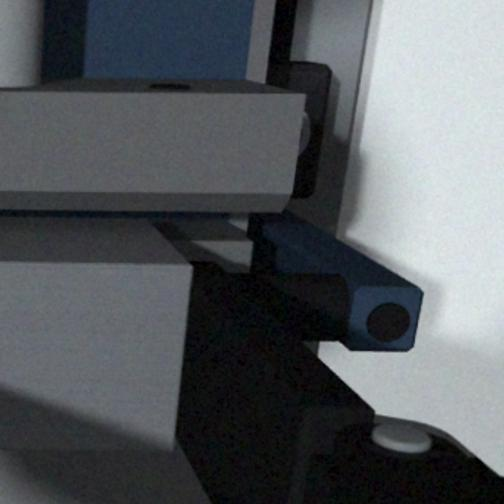

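>>> {"name": "execute_actions", "arguments": {"actions": [[[0,0,0,0,0,0,0,-0.02,-0.05,-1,0.0006953,0.0005046,0,0.0004622,-0.0001282,0,0.0001842,-1,-0.05,-1]]], "cameras": []}}

>>> {"name": "execute_actions", "arguments": {"actions": [[[0,0,0,0,0,0,0,-0.02,-0.05,-1,0.0006953,0.0005046,0,0.0004622,-0.0001282,0,0.0001842,-1,-0.05,-1]]], "cameras": []}}

Scene clock: 677.70 s.
left_arm: end_effector_position=(+0.3965, +0.2148, +0.2192) position_measured=131 object_status=3 end_effector_quat_wxyz=(+0.001, -0.346, +0.938, -0.001) | right_arm: end_effector_position=(+0.5263, +0.3036, +0.1006) position_measured=140 object_status=2 end_effector_quat_wxyz=(-0.001, +0.000, +1.000, +0.000)
Joint names: [elbow, waist, upper arm roll, shoulder, wrist pitch, forearm roll, wrist roll]
Joint positions: left_arm=[-2.386 0.497 0.001 -0.288 2.099 -0.003 1.364] | right_arm=[-1.972 0.525 -0.002 0.313 2.284 0.001 2.094]
Joint velocities: within noise
Joint torques (N m): left_arm=[24.01 0.9 0.42 -21.83 2.49 0.9 -0.03] | right_arm=[25.21 0.19 1.44 -40.64 2.44 0.54 0.08]
External joint torques (N m): left_arm=[0.16 0.87 0.65 -0.37 0.05 0.22 -0.03] | right_arm=[2.53 0.37 1.31 0.23 -0.02 -0.12 0.08]
Flange force (N): left_arm=[0.3 1.7 -0.5] | right_arm=[-8.8 6.6 -1.4]
Joint targets: left_arm=[-2.386 0.499 0.000 -0.290 2.097 0.000 1.364] | right_arm=[-1.969 0.527 0.000 0.313 2.281 0.000 2.097]
Step readings (joint positions of left_arm | right_arm):
0: [-2.386 0.497 0.001 -0.288 2.099 -0.003 1.364] | [-1.973 0.524 -0.002 0.312 2.284 0.001 2.093]
1: [-2.386 0.497 0.001 -0.288 2.099 -0.003 1.364] | [-1.973 0.524 -0.002 0.312 2.284 0.001 2.093]
2: [-2.386 0.497 0.001 -0.288 2.099 -0.003 1.364] | [-1.972 0.525 -0.002 0.312 2.284 0.001 2.093]
4: [-2.386 0.497 0.001 -0.288 2.099 -0.003 1.364] | [-1.972 0.525 -0.002 0.313 2.284 0.001 2.094]
8: [-2.386 0.497 0.001 -0.288 2.099 -0.003 1.364] | [-1.972 0.525 -0.002 0.313 2.284 0.001 2.094]
15: [-2.386 0.497 0.001 -0.288 2.099 -0.003 1.364] | [-1.972 0.525 -0.002 0.313 2.284 0.001 2.094]
No camera images: "cameras" was empty.

Scene clock: 678.40 s.
left_arm: end_effector_position=(+0.3965, +0.2148, +0.2192) position_measured=131 object_status=3 end_effector_quat_wxyz=(+0.001, -0.346, +0.938, -0.001) | right_arm: end_effector_position=(+0.5263, +0.3036, +0.1005) position_measured=140 object_status=2 end_effector_quat_wxyz=(-0.001, +0.001, +1.000, +0.000)
Joint names: [elbow, waist, upper arm roll, shoulder, wrist pitch, forearm roll, wrist roll]
Joint positions: left_arm=[-2.386 0.497 0.001 -0.288 2.099 -0.003 1.364] | right_arm=[-1.971 0.525 -0.002 0.313 2.283 0.001 2.094]
Joint velocities: within noise
Joint torques (N m): left_arm=[24.03 0.86 0.4 -21.85 2.49 0.91 -0.04] | right_arm=[25.36 0.74 1.72 -40.57 2.53 0.55 0.15]
External joint torques (N m): left_arm=[0.13 0.92 0.73 -0.28 0.04 0.23 -0.04] | right_arm=[2.77 0.77 1.46 0.24 0.09 -0.11 0.15]
Flange force (N): left_arm=[0.1 1.8 -0.4] | right_arm=[-9.2 7.6 -1.3]
Joint targets: left_arm=[-2.386 0.499 0.000 -0.290 2.097 0.000 1.364] | right_arm=[-1.968 0.527 0.000 0.313 2.281 0.000 2.098]
Step readings (joint positions of left_arm | right_arm):
0: [-2.386 0.497 0.001 -0.288 2.099 -0.003 1.364] | [-1.972 0.525 -0.002 0.313 2.284 0.001 2.094]
1: [-2.386 0.497 0.001 -0.288 2.099 -0.003 1.364] | [-1.972 0.525 -0.002 0.313 2.284 0.001 2.094]
2: [-2.386 0.497 0.001 -0.288 2.099 -0.003 1.364] | [-1.972 0.525 -0.002 0.313 2.283 0.001 2.094]
4: [-2.386 0.497 0.001 -0.288 2.099 -0.003 1.364] | [-1.972 0.525 -0.002 0.313 2.283 0.001 2.094]
8: [-2.386 0.497 0.001 -0.288 2.099 -0.003 1.364] | [-1.971 0.525 -0.002 0.313 2.283 0.001 2.094]
15: [-2.386 0.497 0.001 -0.288 2.099 -0.003 1.364] | [-1.971 0.525 -0.002 0.313 2.283 0.001 2.094]
No camera images: "cameras" was empty.

>>> {"name": "execute_actions", "arguments": {"actions": [[[0,0,0,0,0,0,0,-0.02,-0.05,-1,0.0012334,-0.0002893,0,0.0008165,-0.0002292,0,-0.0001056,-1,-0.05,-1]]], "cameras": []}}

>>> {"name": "execute_actions", "arguments": {"actions": [[[0,0,0,0,0,0,0,-0.02,-0.05,-1,0.0012334,-0.0002893,0,0.0008165,-0.0002292,0,-0.0001056,-1,-0.05,-1]]], "cameras": []}}

Scene clock: 688.17 s.
left_arm: end_effector_position=(+0.3965, +0.2148, +0.2192) position_measured=131 object_status=3 end_effector_quat_wxyz=(+0.001, -0.346, +0.938, -0.001) | right_arm: end_effector_position=(+0.5264, +0.3036, +0.1004) position_measured=140 object_status=2 end_effector_quat_wxyz=(-0.001, +0.001, +1.000, -0.001)
Joint names: [elbow, waist, upper arm roll, shoulder, wrist pitch, forearm roll, wrist roll]
Joint positions: left_arm=[-2.386 0.497 0.001 -0.288 2.099 -0.003 1.364] | right_arm=[-1.97 0.525 -0.002 0.314 2.281 0.001 2.095]
Joint velocities: within noise
Joint torques (N m): left_arm=[23.99 0.88 0.43 -21.78 2.5 0.9 -0.03] | right_arm=[25.53 0.49 1.78 -40.65 2.64 0.6 0.08]
External joint torques (N m): left_arm=[0.19 0.8 0.61 -0.33 0.07 0.22 -0.03] | right_arm=[2.9 0.43 1.44 0.26 0.19 -0.06 0.08]
Flange force (N): left_arm=[0.1 1.6 -0.5] | right_arm=[-9.9 7.3 -1.2]
Joint targets: left_arm=[-2.386 0.499 0.000 -0.290 2.097 0.000 1.364] | right_arm=[-1.966 0.527 0.000 0.314 2.280 0.000 2.098]
Step readings (joint positions of left_arm | right_arm):
0: [-2.386 0.497 0.001 -0.288 2.099 -0.003 1.364] | [-1.971 0.525 -0.002 0.313 2.282 0.001 2.095]
1: [-2.386 0.497 0.001 -0.288 2.099 -0.003 1.364] | [-1.971 0.525 -0.002 0.313 2.282 0.001 2.095]
2: [-2.386 0.497 0.001 -0.288 2.099 -0.003 1.364] | [-1.971 0.525 -0.002 0.314 2.282 0.001 2.095]
4: [-2.386 0.497 0.001 -0.288 2.099 -0.003 1.364] | [-1.970 0.525 -0.002 0.314 2.282 0.001 2.095]
8: [-2.386 0.497 0.001 -0.288 2.099 -0.003 1.364] | [-1.970 0.525 -0.002 0.314 2.281 0.001 2.095]
15: [-2.386 0.497 0.001 -0.288 2.099 -0.003 1.364] | [-1.970 0.525 -0.002 0.314 2.281 0.001 2.095]
No camera images: "cameras" was empty.

Scene clock: 688.87 s.
left_arm: end_effector_position=(+0.3965, +0.2148, +0.2192) position_measured=131 object_status=3 end_effector_quat_wxyz=(+0.001, -0.346, +0.938, -0.001) | right_arm: end_effector_position=(+0.5265, +0.3036, +0.1004) position_measured=140 object_status=2 end_effector_quat_wxyz=(-0.002, +0.001, +1.000, -0.001)
Joint names: [elbow, waist, upper arm roll, shoulder, wrist pitch, forearm roll, wrist roll]
Joint positions: left_arm=[-2.386 0.497 0.001 -0.288 2.099 -0.003 1.364] | right_arm=[-1.968 0.525 -0.002 0.315 2.28 0.001 2.095]
Joint velocities: within noise
Joint torques (N m): left_arm=[24.03 0.88 0.41 -21.78 2.5 0.91 -0.04] | right_arm=[25.49 0.18 1.62 -40.56 2.77 0.61 0.09]
External joint torques (N m): left_arm=[0.21 0.76 0.55 -0.33 0.06 0.22 -0.04] | right_arm=[2.95 0.15 1.3 0.2 0.34 -0.05 0.09]
Flange force (N): left_arm=[0.1 1.4 -0.5] | right_arm=[-9.9 6.9 -1.0]
Joint targets: left_arm=[-2.386 0.499 0.000 -0.290 2.097 0.000 1.364] | right_arm=[-1.964 0.527 0.000 0.316 2.280 0.000 2.097]
Step readings (joint positions of left_arm | right_arm):
0: [-2.386 0.497 0.001 -0.288 2.099 -0.003 1.364] | [-1.970 0.525 -0.002 0.314 2.281 0.001 2.095]
1: [-2.386 0.497 0.001 -0.288 2.099 -0.003 1.364] | [-1.970 0.525 -0.002 0.314 2.281 0.001 2.095]
2: [-2.386 0.497 0.001 -0.288 2.099 -0.003 1.364] | [-1.969 0.525 -0.002 0.315 2.281 0.001 2.095]
4: [-2.386 0.497 0.001 -0.288 2.099 -0.003 1.364] | [-1.969 0.525 -0.002 0.315 2.280 0.001 2.095]
8: [-2.386 0.497 0.001 -0.288 2.099 -0.003 1.364] | [-1.968 0.525 -0.002 0.315 2.280 0.001 2.095]
15: [-2.386 0.497 0.001 -0.288 2.099 -0.003 1.364] | [-1.968 0.525 -0.002 0.315 2.280 0.001 2.095]
No camera images: "cameras" was empty.

>>> {"name": "execute_actions", "arguments": {"actions": [[[0,0,0,0,0,0,0,-0.02,-0.05,-1,0.0012334,-0.0002893,0,0.0008165,-0.0002292,0,-0.0001056,-1,-0.05,-1]]], "cameras": []}}

>>> {"name": "execute_actions", "arguments": {"actions": [[[0,0,0,0,0,0,0,-0.02,-0.05,-1,0.0012334,-0.0002893,0,0.0008165,-0.0002292,0,-0.0001056,-1,-0.05,-1]]], "cameras": []}}

Scene clock: 693.87 s.
left_arm: end_effector_position=(+0.3965, +0.2148, +0.2192) position_measured=131 object_status=3 end_effector_quat_wxyz=(+0.001, -0.346, +0.938, -0.001) | right_arm: end_effector_position=(+0.5265, +0.3037, +0.1004) position_measured=140 object_status=2 end_effector_quat_wxyz=(-0.002, +0.001, +1.000, -0.001)
Joint names: [elbow, waist, upper arm roll, shoulder, wrist pitch, forearm roll, wrist roll]
Joint positions: left_arm=[-2.386 0.497 0.001 -0.288 2.099 -0.003 1.364] | right_arm=[-1.966 0.525 -0.002 0.316 2.278 0.001 2.095]
Joint velocities: within noise
Joint torques (N m): left_arm=[24.02 0.86 0.46 -21.79 2.5 0.91 -0.01] | right_arm=[25.72 0.25 1.6 -40.31 2.96 0.62 0.04]
External joint torques (N m): left_arm=[0.2 0.87 0.74 -0.33 0.07 0.22 -0.01] | right_arm=[2.99 0.09 1.17 0.78 0.5 -0.05 0.04]
Flange force (N): left_arm=[0.0 1.8 -0.5] | right_arm=[-11.4 7.5 0.1]
Joint targets: left_arm=[-2.386 0.499 0.000 -0.290 2.097 0.000 1.364] | right_arm=[-1.963 0.526 0.000 0.317 2.279 0.000 2.097]
Step readings (joint positions of left_arm | right_arm):
0: [-2.386 0.497 0.001 -0.288 2.099 -0.003 1.364] | [-1.968 0.525 -0.002 0.315 2.279 0.001 2.095]
1: [-2.386 0.497 0.001 -0.288 2.099 -0.003 1.364] | [-1.968 0.525 -0.002 0.315 2.279 0.001 2.095]
2: [-2.386 0.497 0.001 -0.288 2.099 -0.003 1.364] | [-1.967 0.525 -0.002 0.316 2.279 0.001 2.095]
4: [-2.386 0.497 0.001 -0.288 2.099 -0.003 1.364] | [-1.967 0.525 -0.002 0.316 2.278 0.001 2.095]
8: [-2.386 0.497 0.001 -0.288 2.099 -0.003 1.364] | [-1.967 0.525 -0.002 0.316 2.278 0.001 2.095]
15: [-2.386 0.497 0.001 -0.288 2.099 -0.003 1.364] | [-1.967 0.525 -0.002 0.316 2.278 0.001 2.095]
No camera images: "cameras" was empty.

Scene clock: 694.57 s.
left_arm: end_effector_position=(+0.3965, +0.2148, +0.2192) position_measured=131 object_status=3 end_effector_quat_wxyz=(+0.001, -0.346, +0.938, -0.001) | right_arm: end_effector_position=(+0.5266, +0.3037, +0.1004) position_measured=140 object_status=2 end_effector_quat_wxyz=(-0.003, +0.001, +1.000, -0.001)
Joint names: [elbow, waist, upper arm roll, shoulder, wrist pitch, forearm roll, wrist roll]
Joint positions: left_arm=[-2.386 0.497 0.001 -0.288 2.099 -0.003 1.364] | right_arm=[-1.965 0.525 -0.002 0.317 2.276 0.001 2.095]
Joint velocities: within noise
Joint torques (N m): left_arm=[24.03 0.83 0.44 -21.8 2.48 0.9 -0.05] | right_arm=[25.59 0.21 1.66 -40.12 3.07 0.62 0.05]
External joint torques (N m): left_arm=[0.18 0.87 0.75 -0.35 0.04 0.22 -0.05] | right_arm=[2.9 0.16 1.33 0.85 0.62 -0.04 0.05]
Flange force (N): left_arm=[0.2 1.8 -0.6] | right_arm=[-11.0 7.5 0.6]
Joint targets: left_arm=[-2.386 0.499 0.000 -0.290 2.097 0.000 1.364] | right_arm=[-1.961 0.526 0.000 0.318 2.279 0.000 2.096]
Step readings (joint positions of left_arm | right_arm):
0: [-2.386 0.497 0.001 -0.288 2.099 -0.003 1.364] | [-1.966 0.525 -0.002 0.316 2.278 0.001 2.095]
1: [-2.386 0.497 0.001 -0.288 2.099 -0.003 1.364] | [-1.966 0.525 -0.002 0.316 2.278 0.001 2.095]
2: [-2.386 0.497 0.001 -0.288 2.099 -0.003 1.364] | [-1.966 0.525 -0.002 0.316 2.277 0.001 2.095]
4: [-2.386 0.497 0.001 -0.288 2.099 -0.003 1.364] | [-1.965 0.525 -0.002 0.317 2.277 0.001 2.095]
8: [-2.386 0.497 0.001 -0.288 2.099 -0.003 1.364] | [-1.965 0.525 -0.002 0.317 2.276 0.001 2.095]
15: [-2.386 0.497 0.001 -0.288 2.099 -0.003 1.364] | [-1.965 0.525 -0.002 0.317 2.276 0.001 2.095]
No camera images: "cameras" was empty.

>>> {"name": "execute_actions", "arguments": {"actions": [[[0,0,0,0,0,0,0,-0.02,-0.05,-1,0,0,0,0,0,0,0,0.08,-0.05,-1]]], "cameras": []}}

Scene clock: 700.80 s.
left_arm: end_effector_position=(+0.3965, +0.2148, +0.2192) position_measured=131 object_status=3 end_effector_quat_wxyz=(+0.001, -0.346, +0.938, -0.001) | right_arm: end_effector_position=(+0.5274, +0.3042, +0.1012) position_measured=119 object_status=0 end_effector_quat_wxyz=(-0.002, +0.001, +1.000, -0.001)
Joint names: [elbow, waist, upper arm roll, shoulder, wrist pitch, forearm roll, wrist roll]
Joint positions: left_arm=[-2.386 0.497 0.001 -0.288 2.099 -0.003 1.364] | right_arm=[-1.963 0.525 -0.002 0.317 2.276 0.001 2.095]
Joint velocities: within noise
Joint torques (N m): left_arm=[24.01 0.89 0.42 -21.83 2.5 0.9 -0.06] | right_arm=[24.28 -0.31 1.24 -40.38 2.43 0.64 0.06]
External joint torques (N m): left_arm=[0.14 0.89 0.68 -0.28 0.06 0.22 -0.06] | right_arm=[1.57 -0.23 1.03 0.65 -0.02 -0.02 0.06]
Flange force (N): left_arm=[0.1 1.7 -0.4] | right_arm=[-6.9 4.4 -0.2]
Joint targets: left_arm=[-2.386 0.499 0.000 -0.290 2.097 0.000 1.364] | right_arm=[-1.961 0.526 0.000 0.318 2.279 0.000 2.096]
Step readings (joint positions of left_arm | right_arm):
0: [-2.386 0.497 0.001 -0.288 2.099 -0.003 1.364] | [-1.965 0.525 -0.002 0.317 2.276 0.001 2.095]
1: [-2.386 0.497 0.001 -0.288 2.099 -0.003 1.364] | [-1.965 0.525 -0.002 0.317 2.276 0.001 2.095]
2: [-2.386 0.497 0.001 -0.288 2.099 -0.003 1.364] | [-1.965 0.525 -0.002 0.317 2.276 0.001 2.095]
4: [-2.386 0.497 0.001 -0.288 2.099 -0.003 1.364] | [-1.964 0.525 -0.002 0.317 2.276 0.001 2.095]
8: [-2.386 0.497 0.001 -0.288 2.099 -0.003 1.364] | [-1.963 0.525 -0.002 0.317 2.276 0.001 2.095]
15: [-2.386 0.497 0.001 -0.288 2.099 -0.003 1.364] | [-1.963 0.525 -0.002 0.317 2.276 0.001 2.095]
No camera images: "cameras" was empty.

>>> {"name": "move", "arguments": {"target": [0,0,0,0,0,0,0,-0.02,-0.05,-1,0.036835,-0.000154,0,-0.052867,-0.049308,0,-0.00006,0.08,-0.05,-1], "speed": 0.12, "cameras": ["cam_right_wrist"]}}

Scene clock: 729.17 s.
left_arm: end_effector_position=(+0.3965, +0.2148, +0.2192) position_measured=131 object_status=3 end_effector_quat_wxyz=(+0.001, -0.346, +0.938, -0.001) | right_arm: end_effector_position=(+0.5295, +0.3055, +0.1596) position_measured=119 object_status=3 end_effector_quat_wxyz=(+0.001, +0.001, +1.000, +0.001)
Joint names: [elbow, waist, upper arm roll, shoulder, wrist pitch, forearm roll, wrist roll]
Joint positions: left_arm=[-2.386 0.497 0.001 -0.288 2.099 -0.003 1.364] | right_arm=[-1.91 0.525 -0.002 0.243 2.156 0.001 2.095]
Joint velocities: left_arm=[within noise] | right_arm=[-0.001 0.002 0 0 -0.004 0.001 0.002]
Joint torques (N m): left_arm=[24 0.87 0.44 -21.83 2.5 0.9 -0.03] | right_arm=[25.21 -0.36 1.13 -39.08 2.1 0.69 -0.02]
External joint torques (N m): left_arm=[0.13 0.94 0.78 -0.27 0.05 0.22 -0.03] | right_arm=[1.49 -0.3 0.97 0.62 -0.36 -0.04 -0.02]
Flange force (N): left_arm=[0.1 1.9 -0.4] | right_arm=[-7.1 4.4 -1.8]
Joint targets: left_arm=[-2.386 0.499 0.000 -0.290 2.097 0.000 1.364] | right_arm=[-1.908 0.525 0.000 0.242 2.151 0.000 2.096]
move: done
camera_calibration:
cam_right_wrist: T_world_to_cam=[[-0.0159424, 0.999858, -0.00547107, -0.286677], [0.936916, 0.0168493, 0.349148, -0.5529], [0.34919, 0.000440309, -0.937052, 0.100074], [0, 0, 0, 1]] pos_world=[0.478506, 0.295908, 0.28525]
Images, in order (width x height): cam_right_wrist 896x504.

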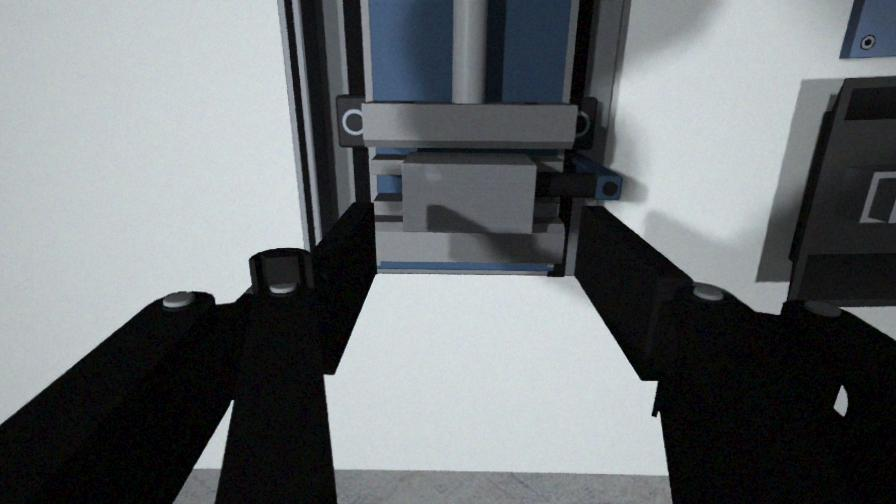

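>>> {"name": "zoom_image", "arguments": {"camera": "cam_right_wrist", "region": [340, 80, 640, 290]}}

Scaled by 1.680 from the camera's 896x504 image, which has a finer 1280x720 frame.

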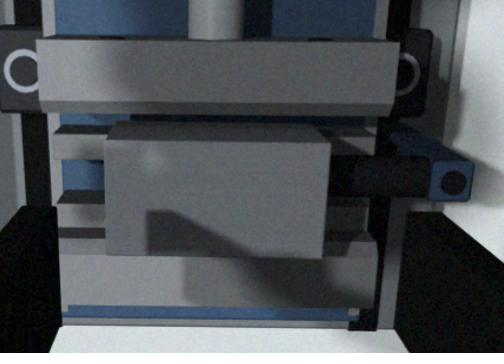

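>>> {"name": "move", "arguments": {"target": [0,0,0,0,0,0,0,-0.02,-0.05,-1,0.286211,-0.00268,0,0.166008,-0.066075,0,-0.000978,0.08,-0.05,-1], "speed": 0.5, "cameras": ["cam_right_wrist"]}}

Scene clock: 752.87 s.
left_arm: end_effector_position=(+0.3965, +0.2148, +0.2192) position_measured=131 object_status=3 end_effector_quat_wxyz=(+0.001, -0.346, +0.938, -0.001) | right_arm: end_effector_position=(+0.6010, +0.3454, +0.1807) position_measured=119 object_status=3 end_effector_quat_wxyz=(+0.002, +0.001, +1.000, +0.001)
Joint names: [elbow, waist, upper arm roll, shoulder, wrist pitch, forearm roll, wrist roll]
Joint positions: left_arm=[-2.386 0.497 0.001 -0.288 2.099 -0.003 1.364] | right_arm=[-1.502 0.523 -0.002 0.478 1.984 0.001 2.095]
Joint velocities: left_arm=[within noise] | right_arm=[0 0.001 0 0 -0.004 0.002 -0.001]
Joint torques (N m): left_arm=[24.03 0.88 0.43 -21.84 2.5 0.91 -0.05] | right_arm=[26.35 -0.74 1.38 -46.27 2.16 0.78 -0.17]
External joint torques (N m): left_arm=[0.09 0.83 0.64 -0.28 0.04 0.22 -0.05] | right_arm=[1.72 -0.74 0.95 1.31 -0.31 -0.02 -0.17]
Flange force (N): left_arm=[0.3 1.6 -0.3] | right_arm=[-13.0 6.7 -2.3]
Joint targets: left_arm=[-2.386 0.499 0.000 -0.290 2.097 0.000 1.364] | right_arm=[-1.500 0.522 0.000 0.479 1.979 0.000 2.092]
move: done
camera_calibration:
cam_right_wrist: T_world_to_cam=[[-0.014448, 0.999883, -0.00507085, -0.3263], [0.936441, 0.0153088, 0.350491, -0.627379], [0.350528, 0.00031534, -0.936552, 0.0940153], [0, 0, 0, 1]] pos_world=[0.549834, 0.335836, 0.306286]
Images, in order (width x height): cam_right_wrist 896x504.

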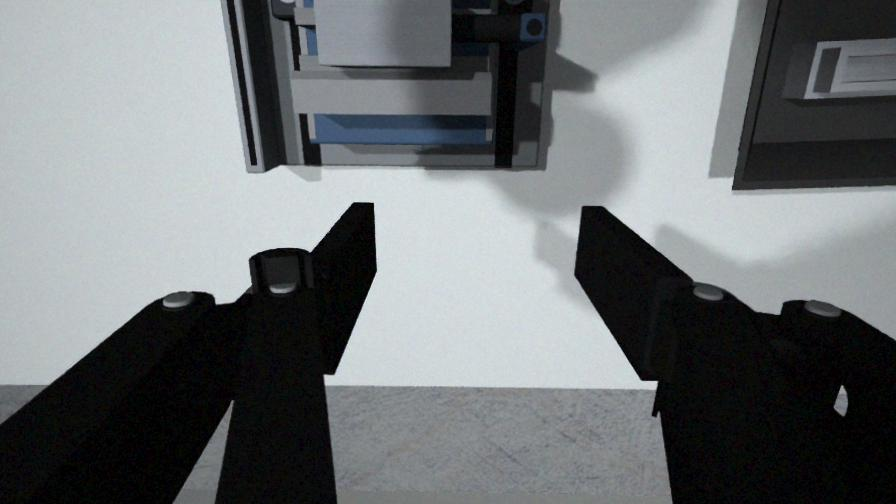

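>>> {"name": "zoom_image", "arguments": {"camera": "cam_right_wrist", "region": [280, 0, 560, 180]}}

>>> {"name": "zoom_image", "arguments": {"camera": "cam_right_wrist", "region": [420, 0, 560, 90]}}

Scaled by 1.800 from the camera's 896x504 image, which has a finer 1280x720 frame.

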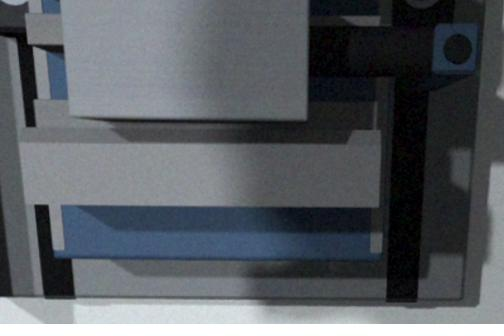

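Scaled by 3.600 from the camera's 896x504 image, which has a finer 1280x720 frame.

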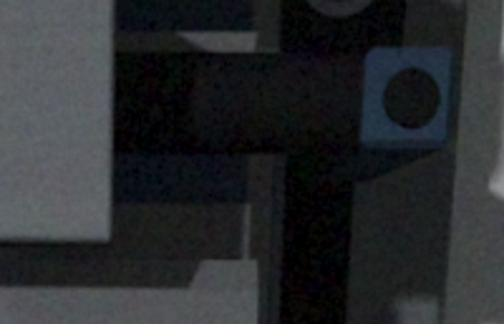

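>>> {"name": "zoom_image", "arguments": {"camera": "cam_right_wrist", "region": [286, 30, 386, 110]}}

>>> {"name": "zoom_image", "arguments": {"camera": "cam_right_wrist", "region": [406, 30, 506, 110]}}

Scaled by 5.040 from the camera's 896x504 image, which has a finer 1280x720 frame.

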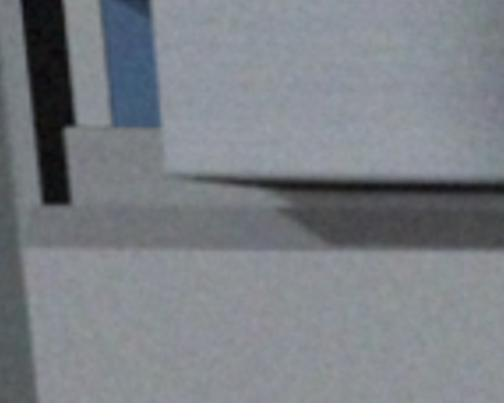

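Scaled by 5.040 from the camera's 896x504 image, which has a finer 1280x720 frame.

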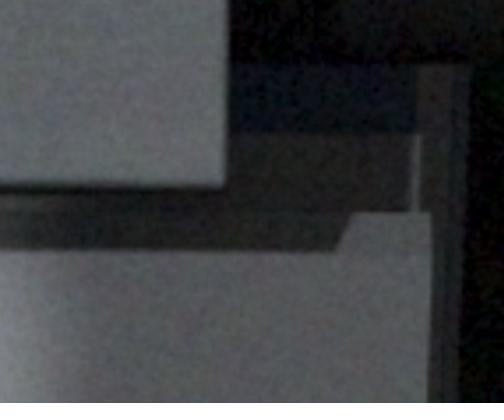

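>>> {"name": "move", "arguments": {"target": [[0,0,0,0,0,0,0,-0.02,-0.05,-1,-0.403294,0.027029,0,-0.261573,0.08946,0,0.009864,-1,-0.05,-1],[0,0,0,0,0,0,0,-0.02,-0.05,-1,-0.448802,0.027029,0,-0.191068,0.153231,0,0.009864,-1,-0.05,-1]], "speed": [0.6,0.2], "blend": [0.03,0], "cameras": ["cam_right_wrist"]}}

Scene clock: 806.47 s.
left_arm: end_effector_position=(+0.3965, +0.2148, +0.2192) position_measured=131 object_status=3 end_effector_quat_wxyz=(+0.001, -0.346, +0.938, -0.001) | right_arm: end_effector_position=(+0.4870, +0.3035, +0.0996) position_measured=231 object_status=3 end_effector_quat_wxyz=(+0.011, +0.000, +1.000, +0.007)
Joint names: [elbow, waist, upper arm roll, shoulder, wrist pitch, forearm roll, wrist roll]
Joint positions: left_arm=[-2.386 0.497 0.001 -0.288 2.099 -0.003 1.364] | right_arm=[-2.139 0.559 -0.002 0.206 2.372 0.001 2.128]
Joint velocities: left_arm=[within noise] | right_arm=[0 0 0 0.001 0.005 0.001 0]
Joint torques (N m): left_arm=[24.01 0.87 0.47 -21.8 2.5 0.9 -0.03] | right_arm=[23.45 0.1 0.87 -36.3 2.75 0.6 0.03]
External joint torques (N m): left_arm=[0.08 0.9 0.77 -0.2 0.04 0.21 -0.03] | right_arm=[1.47 0.18 0.75 0.51 0.25 -0.02 0.03]
Flange force (N): left_arm=[0.0 1.8 -0.2] | right_arm=[-5.1 4.1 0.6]
Joint targets: left_arm=[-2.386 0.499 0.000 -0.290 2.097 0.000 1.364] | right_arm=[-2.140 0.560 0.000 0.207 2.377 0.000 2.131]
move: done; blend cut to 0 rad at target 1
camera_calibration:
cam_right_wrist: T_world_to_cam=[[-0.016776, 0.99984, 0.00623459, -0.286421], [0.930048, 0.0133153, 0.367197, -0.489484], [0.367055, 0.0119586, -0.930122, 0.0457549], [0, 0, 0, 1]] pos_world=[0.433644, 0.292346, 0.224081]
Images, in order (width x height): cam_right_wrist 896x504.

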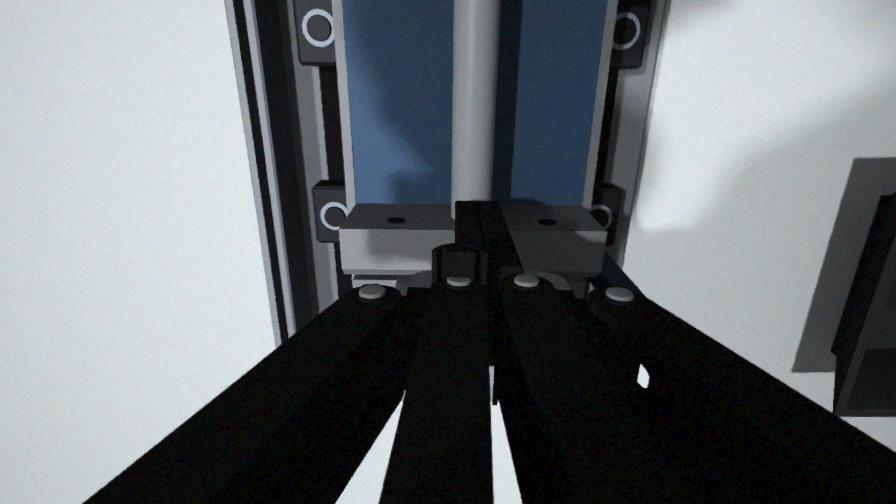

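>>> {"name": "move", "arguments": {"target": [0,0,0,0,0,0,0,-0.02,-0.05,-1,0.011104,-0.0032393,0,0.0077175,-0.0018615,0,-0.0011822,-1,-0.05,-1], "speed": 0.03, "cameras": []}}

Scene clock: 812.40 s.
left_arm: end_effector_position=(+0.3965, +0.2148, +0.2191) position_measured=131 object_status=3 end_effector_quat_wxyz=(+0.001, -0.346, +0.938, -0.001) | right_arm: end_effector_position=(+0.4916, +0.3052, +0.0997) position_measured=231 object_status=3 end_effector_quat_wxyz=(+0.013, +0.001, +1.000, +0.008)
Joint names: [elbow, waist, upper arm roll, shoulder, wrist pitch, forearm roll, wrist roll]
Joint positions: left_arm=[-2.386 0.497 0.001 -0.288 2.099 -0.003 1.364] | right_arm=[-2.126 0.557 -0.002 0.216 2.373 0.001 2.128]
Joint velocities: within noise
Joint torques (N m): left_arm=[24.01 0.84 0.41 -21.81 2.5 0.91 0] | right_arm=[24.43 -0.81 0.9 -36.19 2.49 0.61 -0.17]
External joint torques (N m): left_arm=[0.15 0.84 0.67 -0.35 0.06 0.22 0] | right_arm=[2.34 -0.84 0.68 1.06 -0.04 -0.02 -0.17]
Flange force (N): left_arm=[0.3 1.8 -0.5] | right_arm=[-10.3 5.4 0.5]
Joint targets: left_arm=[-2.386 0.499 0.000 -0.290 2.097 0.000 1.364] | right_arm=[-2.124 0.556 0.000 0.218 2.372 0.000 2.126]
move: done
No camera images: "cameras" was empty.

>>> {"name": "execute_actions", "arguments": {"actions": [[[0,0,0,0,0,0,0,-0.02,-0.05,-1,0.0022208,-0.00064786,0,0.0015435,-0.0003723,0,-0.00023644,-1,-0.05,-1]],[[0,0,0,0,0,0,0,-0.02,-0.05,-1,0.0022208,-0.00064786,0,0.0015435,-0.0003723,0,-0.00023644,-1,-0.05,-1]]], "cameras": []}}

Scene clock: 815.97 s.
left_arm: end_effector_position=(+0.3965, +0.2148, +0.2191) position_measured=131 object_status=3 end_effector_quat_wxyz=(+0.001, -0.346, +0.938, -0.001) | right_arm: end_effector_position=(+0.4942, +0.3056, +0.0999) position_measured=231 object_status=3 end_effector_quat_wxyz=(+0.014, +0.002, +1.000, +0.009)
Joint names: [elbow, waist, upper arm roll, shoulder, wrist pitch, forearm roll, wrist roll]
Joint positions: left_arm=[-2.386 0.497 0.001 -0.288 2.099 -0.003 1.364] | right_arm=[-2.12 0.555 -0.002 0.22 2.373 0.001 2.128]
Joint velocities: within noise
Joint torques (N m): left_arm=[24.01 0.91 0.45 -21.82 2.5 0.89 -0.03] | right_arm=[23.92 -0.73 0.94 -36.28 2.48 0.62 -0.23]
External joint torques (N m): left_arm=[0.1 0.95 0.75 -0.22 0.05 0.2 -0.03] | right_arm=[1.85 -0.67 0.8 1.02 -0.04 -0.01 -0.23]
External joint torques at the end of the 1st action: left_arm=[0.11 0.92 0.8 -0.25 0.05 0.21 -0.03] | right_arm=[1.99 -0.88 0.69 1.02 -0.04 -0.03 -0.22]
Flange force (N): left_arm=[0.0 1.8 -0.3] | right_arm=[-8.6 4.5 0.7]
Flange force at the end of the 1st action (N): left_arm=[0.0 1.9 -0.3] | right_arm=[-9.2 4.5 0.6]
Joint targets: left_arm=[-2.386 0.499 0.000 -0.290 2.097 0.000 1.364] | right_arm=[-2.118 0.554 0.000 0.222 2.370 0.000 2.124]
Step readings (joint positions of left_arm | right_arm; steps 1 to 15: 1st action; 16 to 30: 2nd action):
0: [-2.386 0.497 0.001 -0.288 2.099 -0.003 1.364] | [-2.126 0.557 -0.002 0.216 2.373 0.001 2.128]
1: [-2.386 0.497 0.001 -0.288 2.099 -0.003 1.364] | [-2.126 0.557 -0.002 0.216 2.373 0.001 2.128]
2: [-2.386 0.497 0.001 -0.288 2.099 -0.003 1.364] | [-2.125 0.557 -0.002 0.217 2.373 0.001 2.128]
4: [-2.386 0.497 0.001 -0.288 2.099 -0.003 1.364] | [-2.124 0.557 -0.002 0.218 2.373 0.001 2.128]
8: [-2.386 0.497 0.001 -0.288 2.099 -0.003 1.364] | [-2.123 0.556 -0.002 0.218 2.373 0.001 2.128]
15: [-2.386 0.497 0.001 -0.288 2.099 -0.003 1.364] | [-2.123 0.556 -0.002 0.218 2.373 0.001 2.128]
16: [-2.386 0.497 0.001 -0.288 2.099 -0.003 1.364] | [-2.123 0.556 -0.002 0.218 2.373 0.001 2.128]
17: [-2.386 0.497 0.001 -0.288 2.099 -0.003 1.364] | [-2.122 0.556 -0.002 0.219 2.373 0.001 2.128]
19: [-2.386 0.497 0.001 -0.288 2.099 -0.003 1.364] | [-2.121 0.556 -0.002 0.220 2.373 0.001 2.128]
23: [-2.386 0.497 0.001 -0.288 2.099 -0.003 1.364] | [-2.120 0.555 -0.002 0.220 2.373 0.001 2.128]
30: [-2.386 0.497 0.001 -0.288 2.099 -0.003 1.364] | [-2.120 0.555 -0.002 0.220 2.373 0.001 2.128]
No camera images: "cameras" was empty.


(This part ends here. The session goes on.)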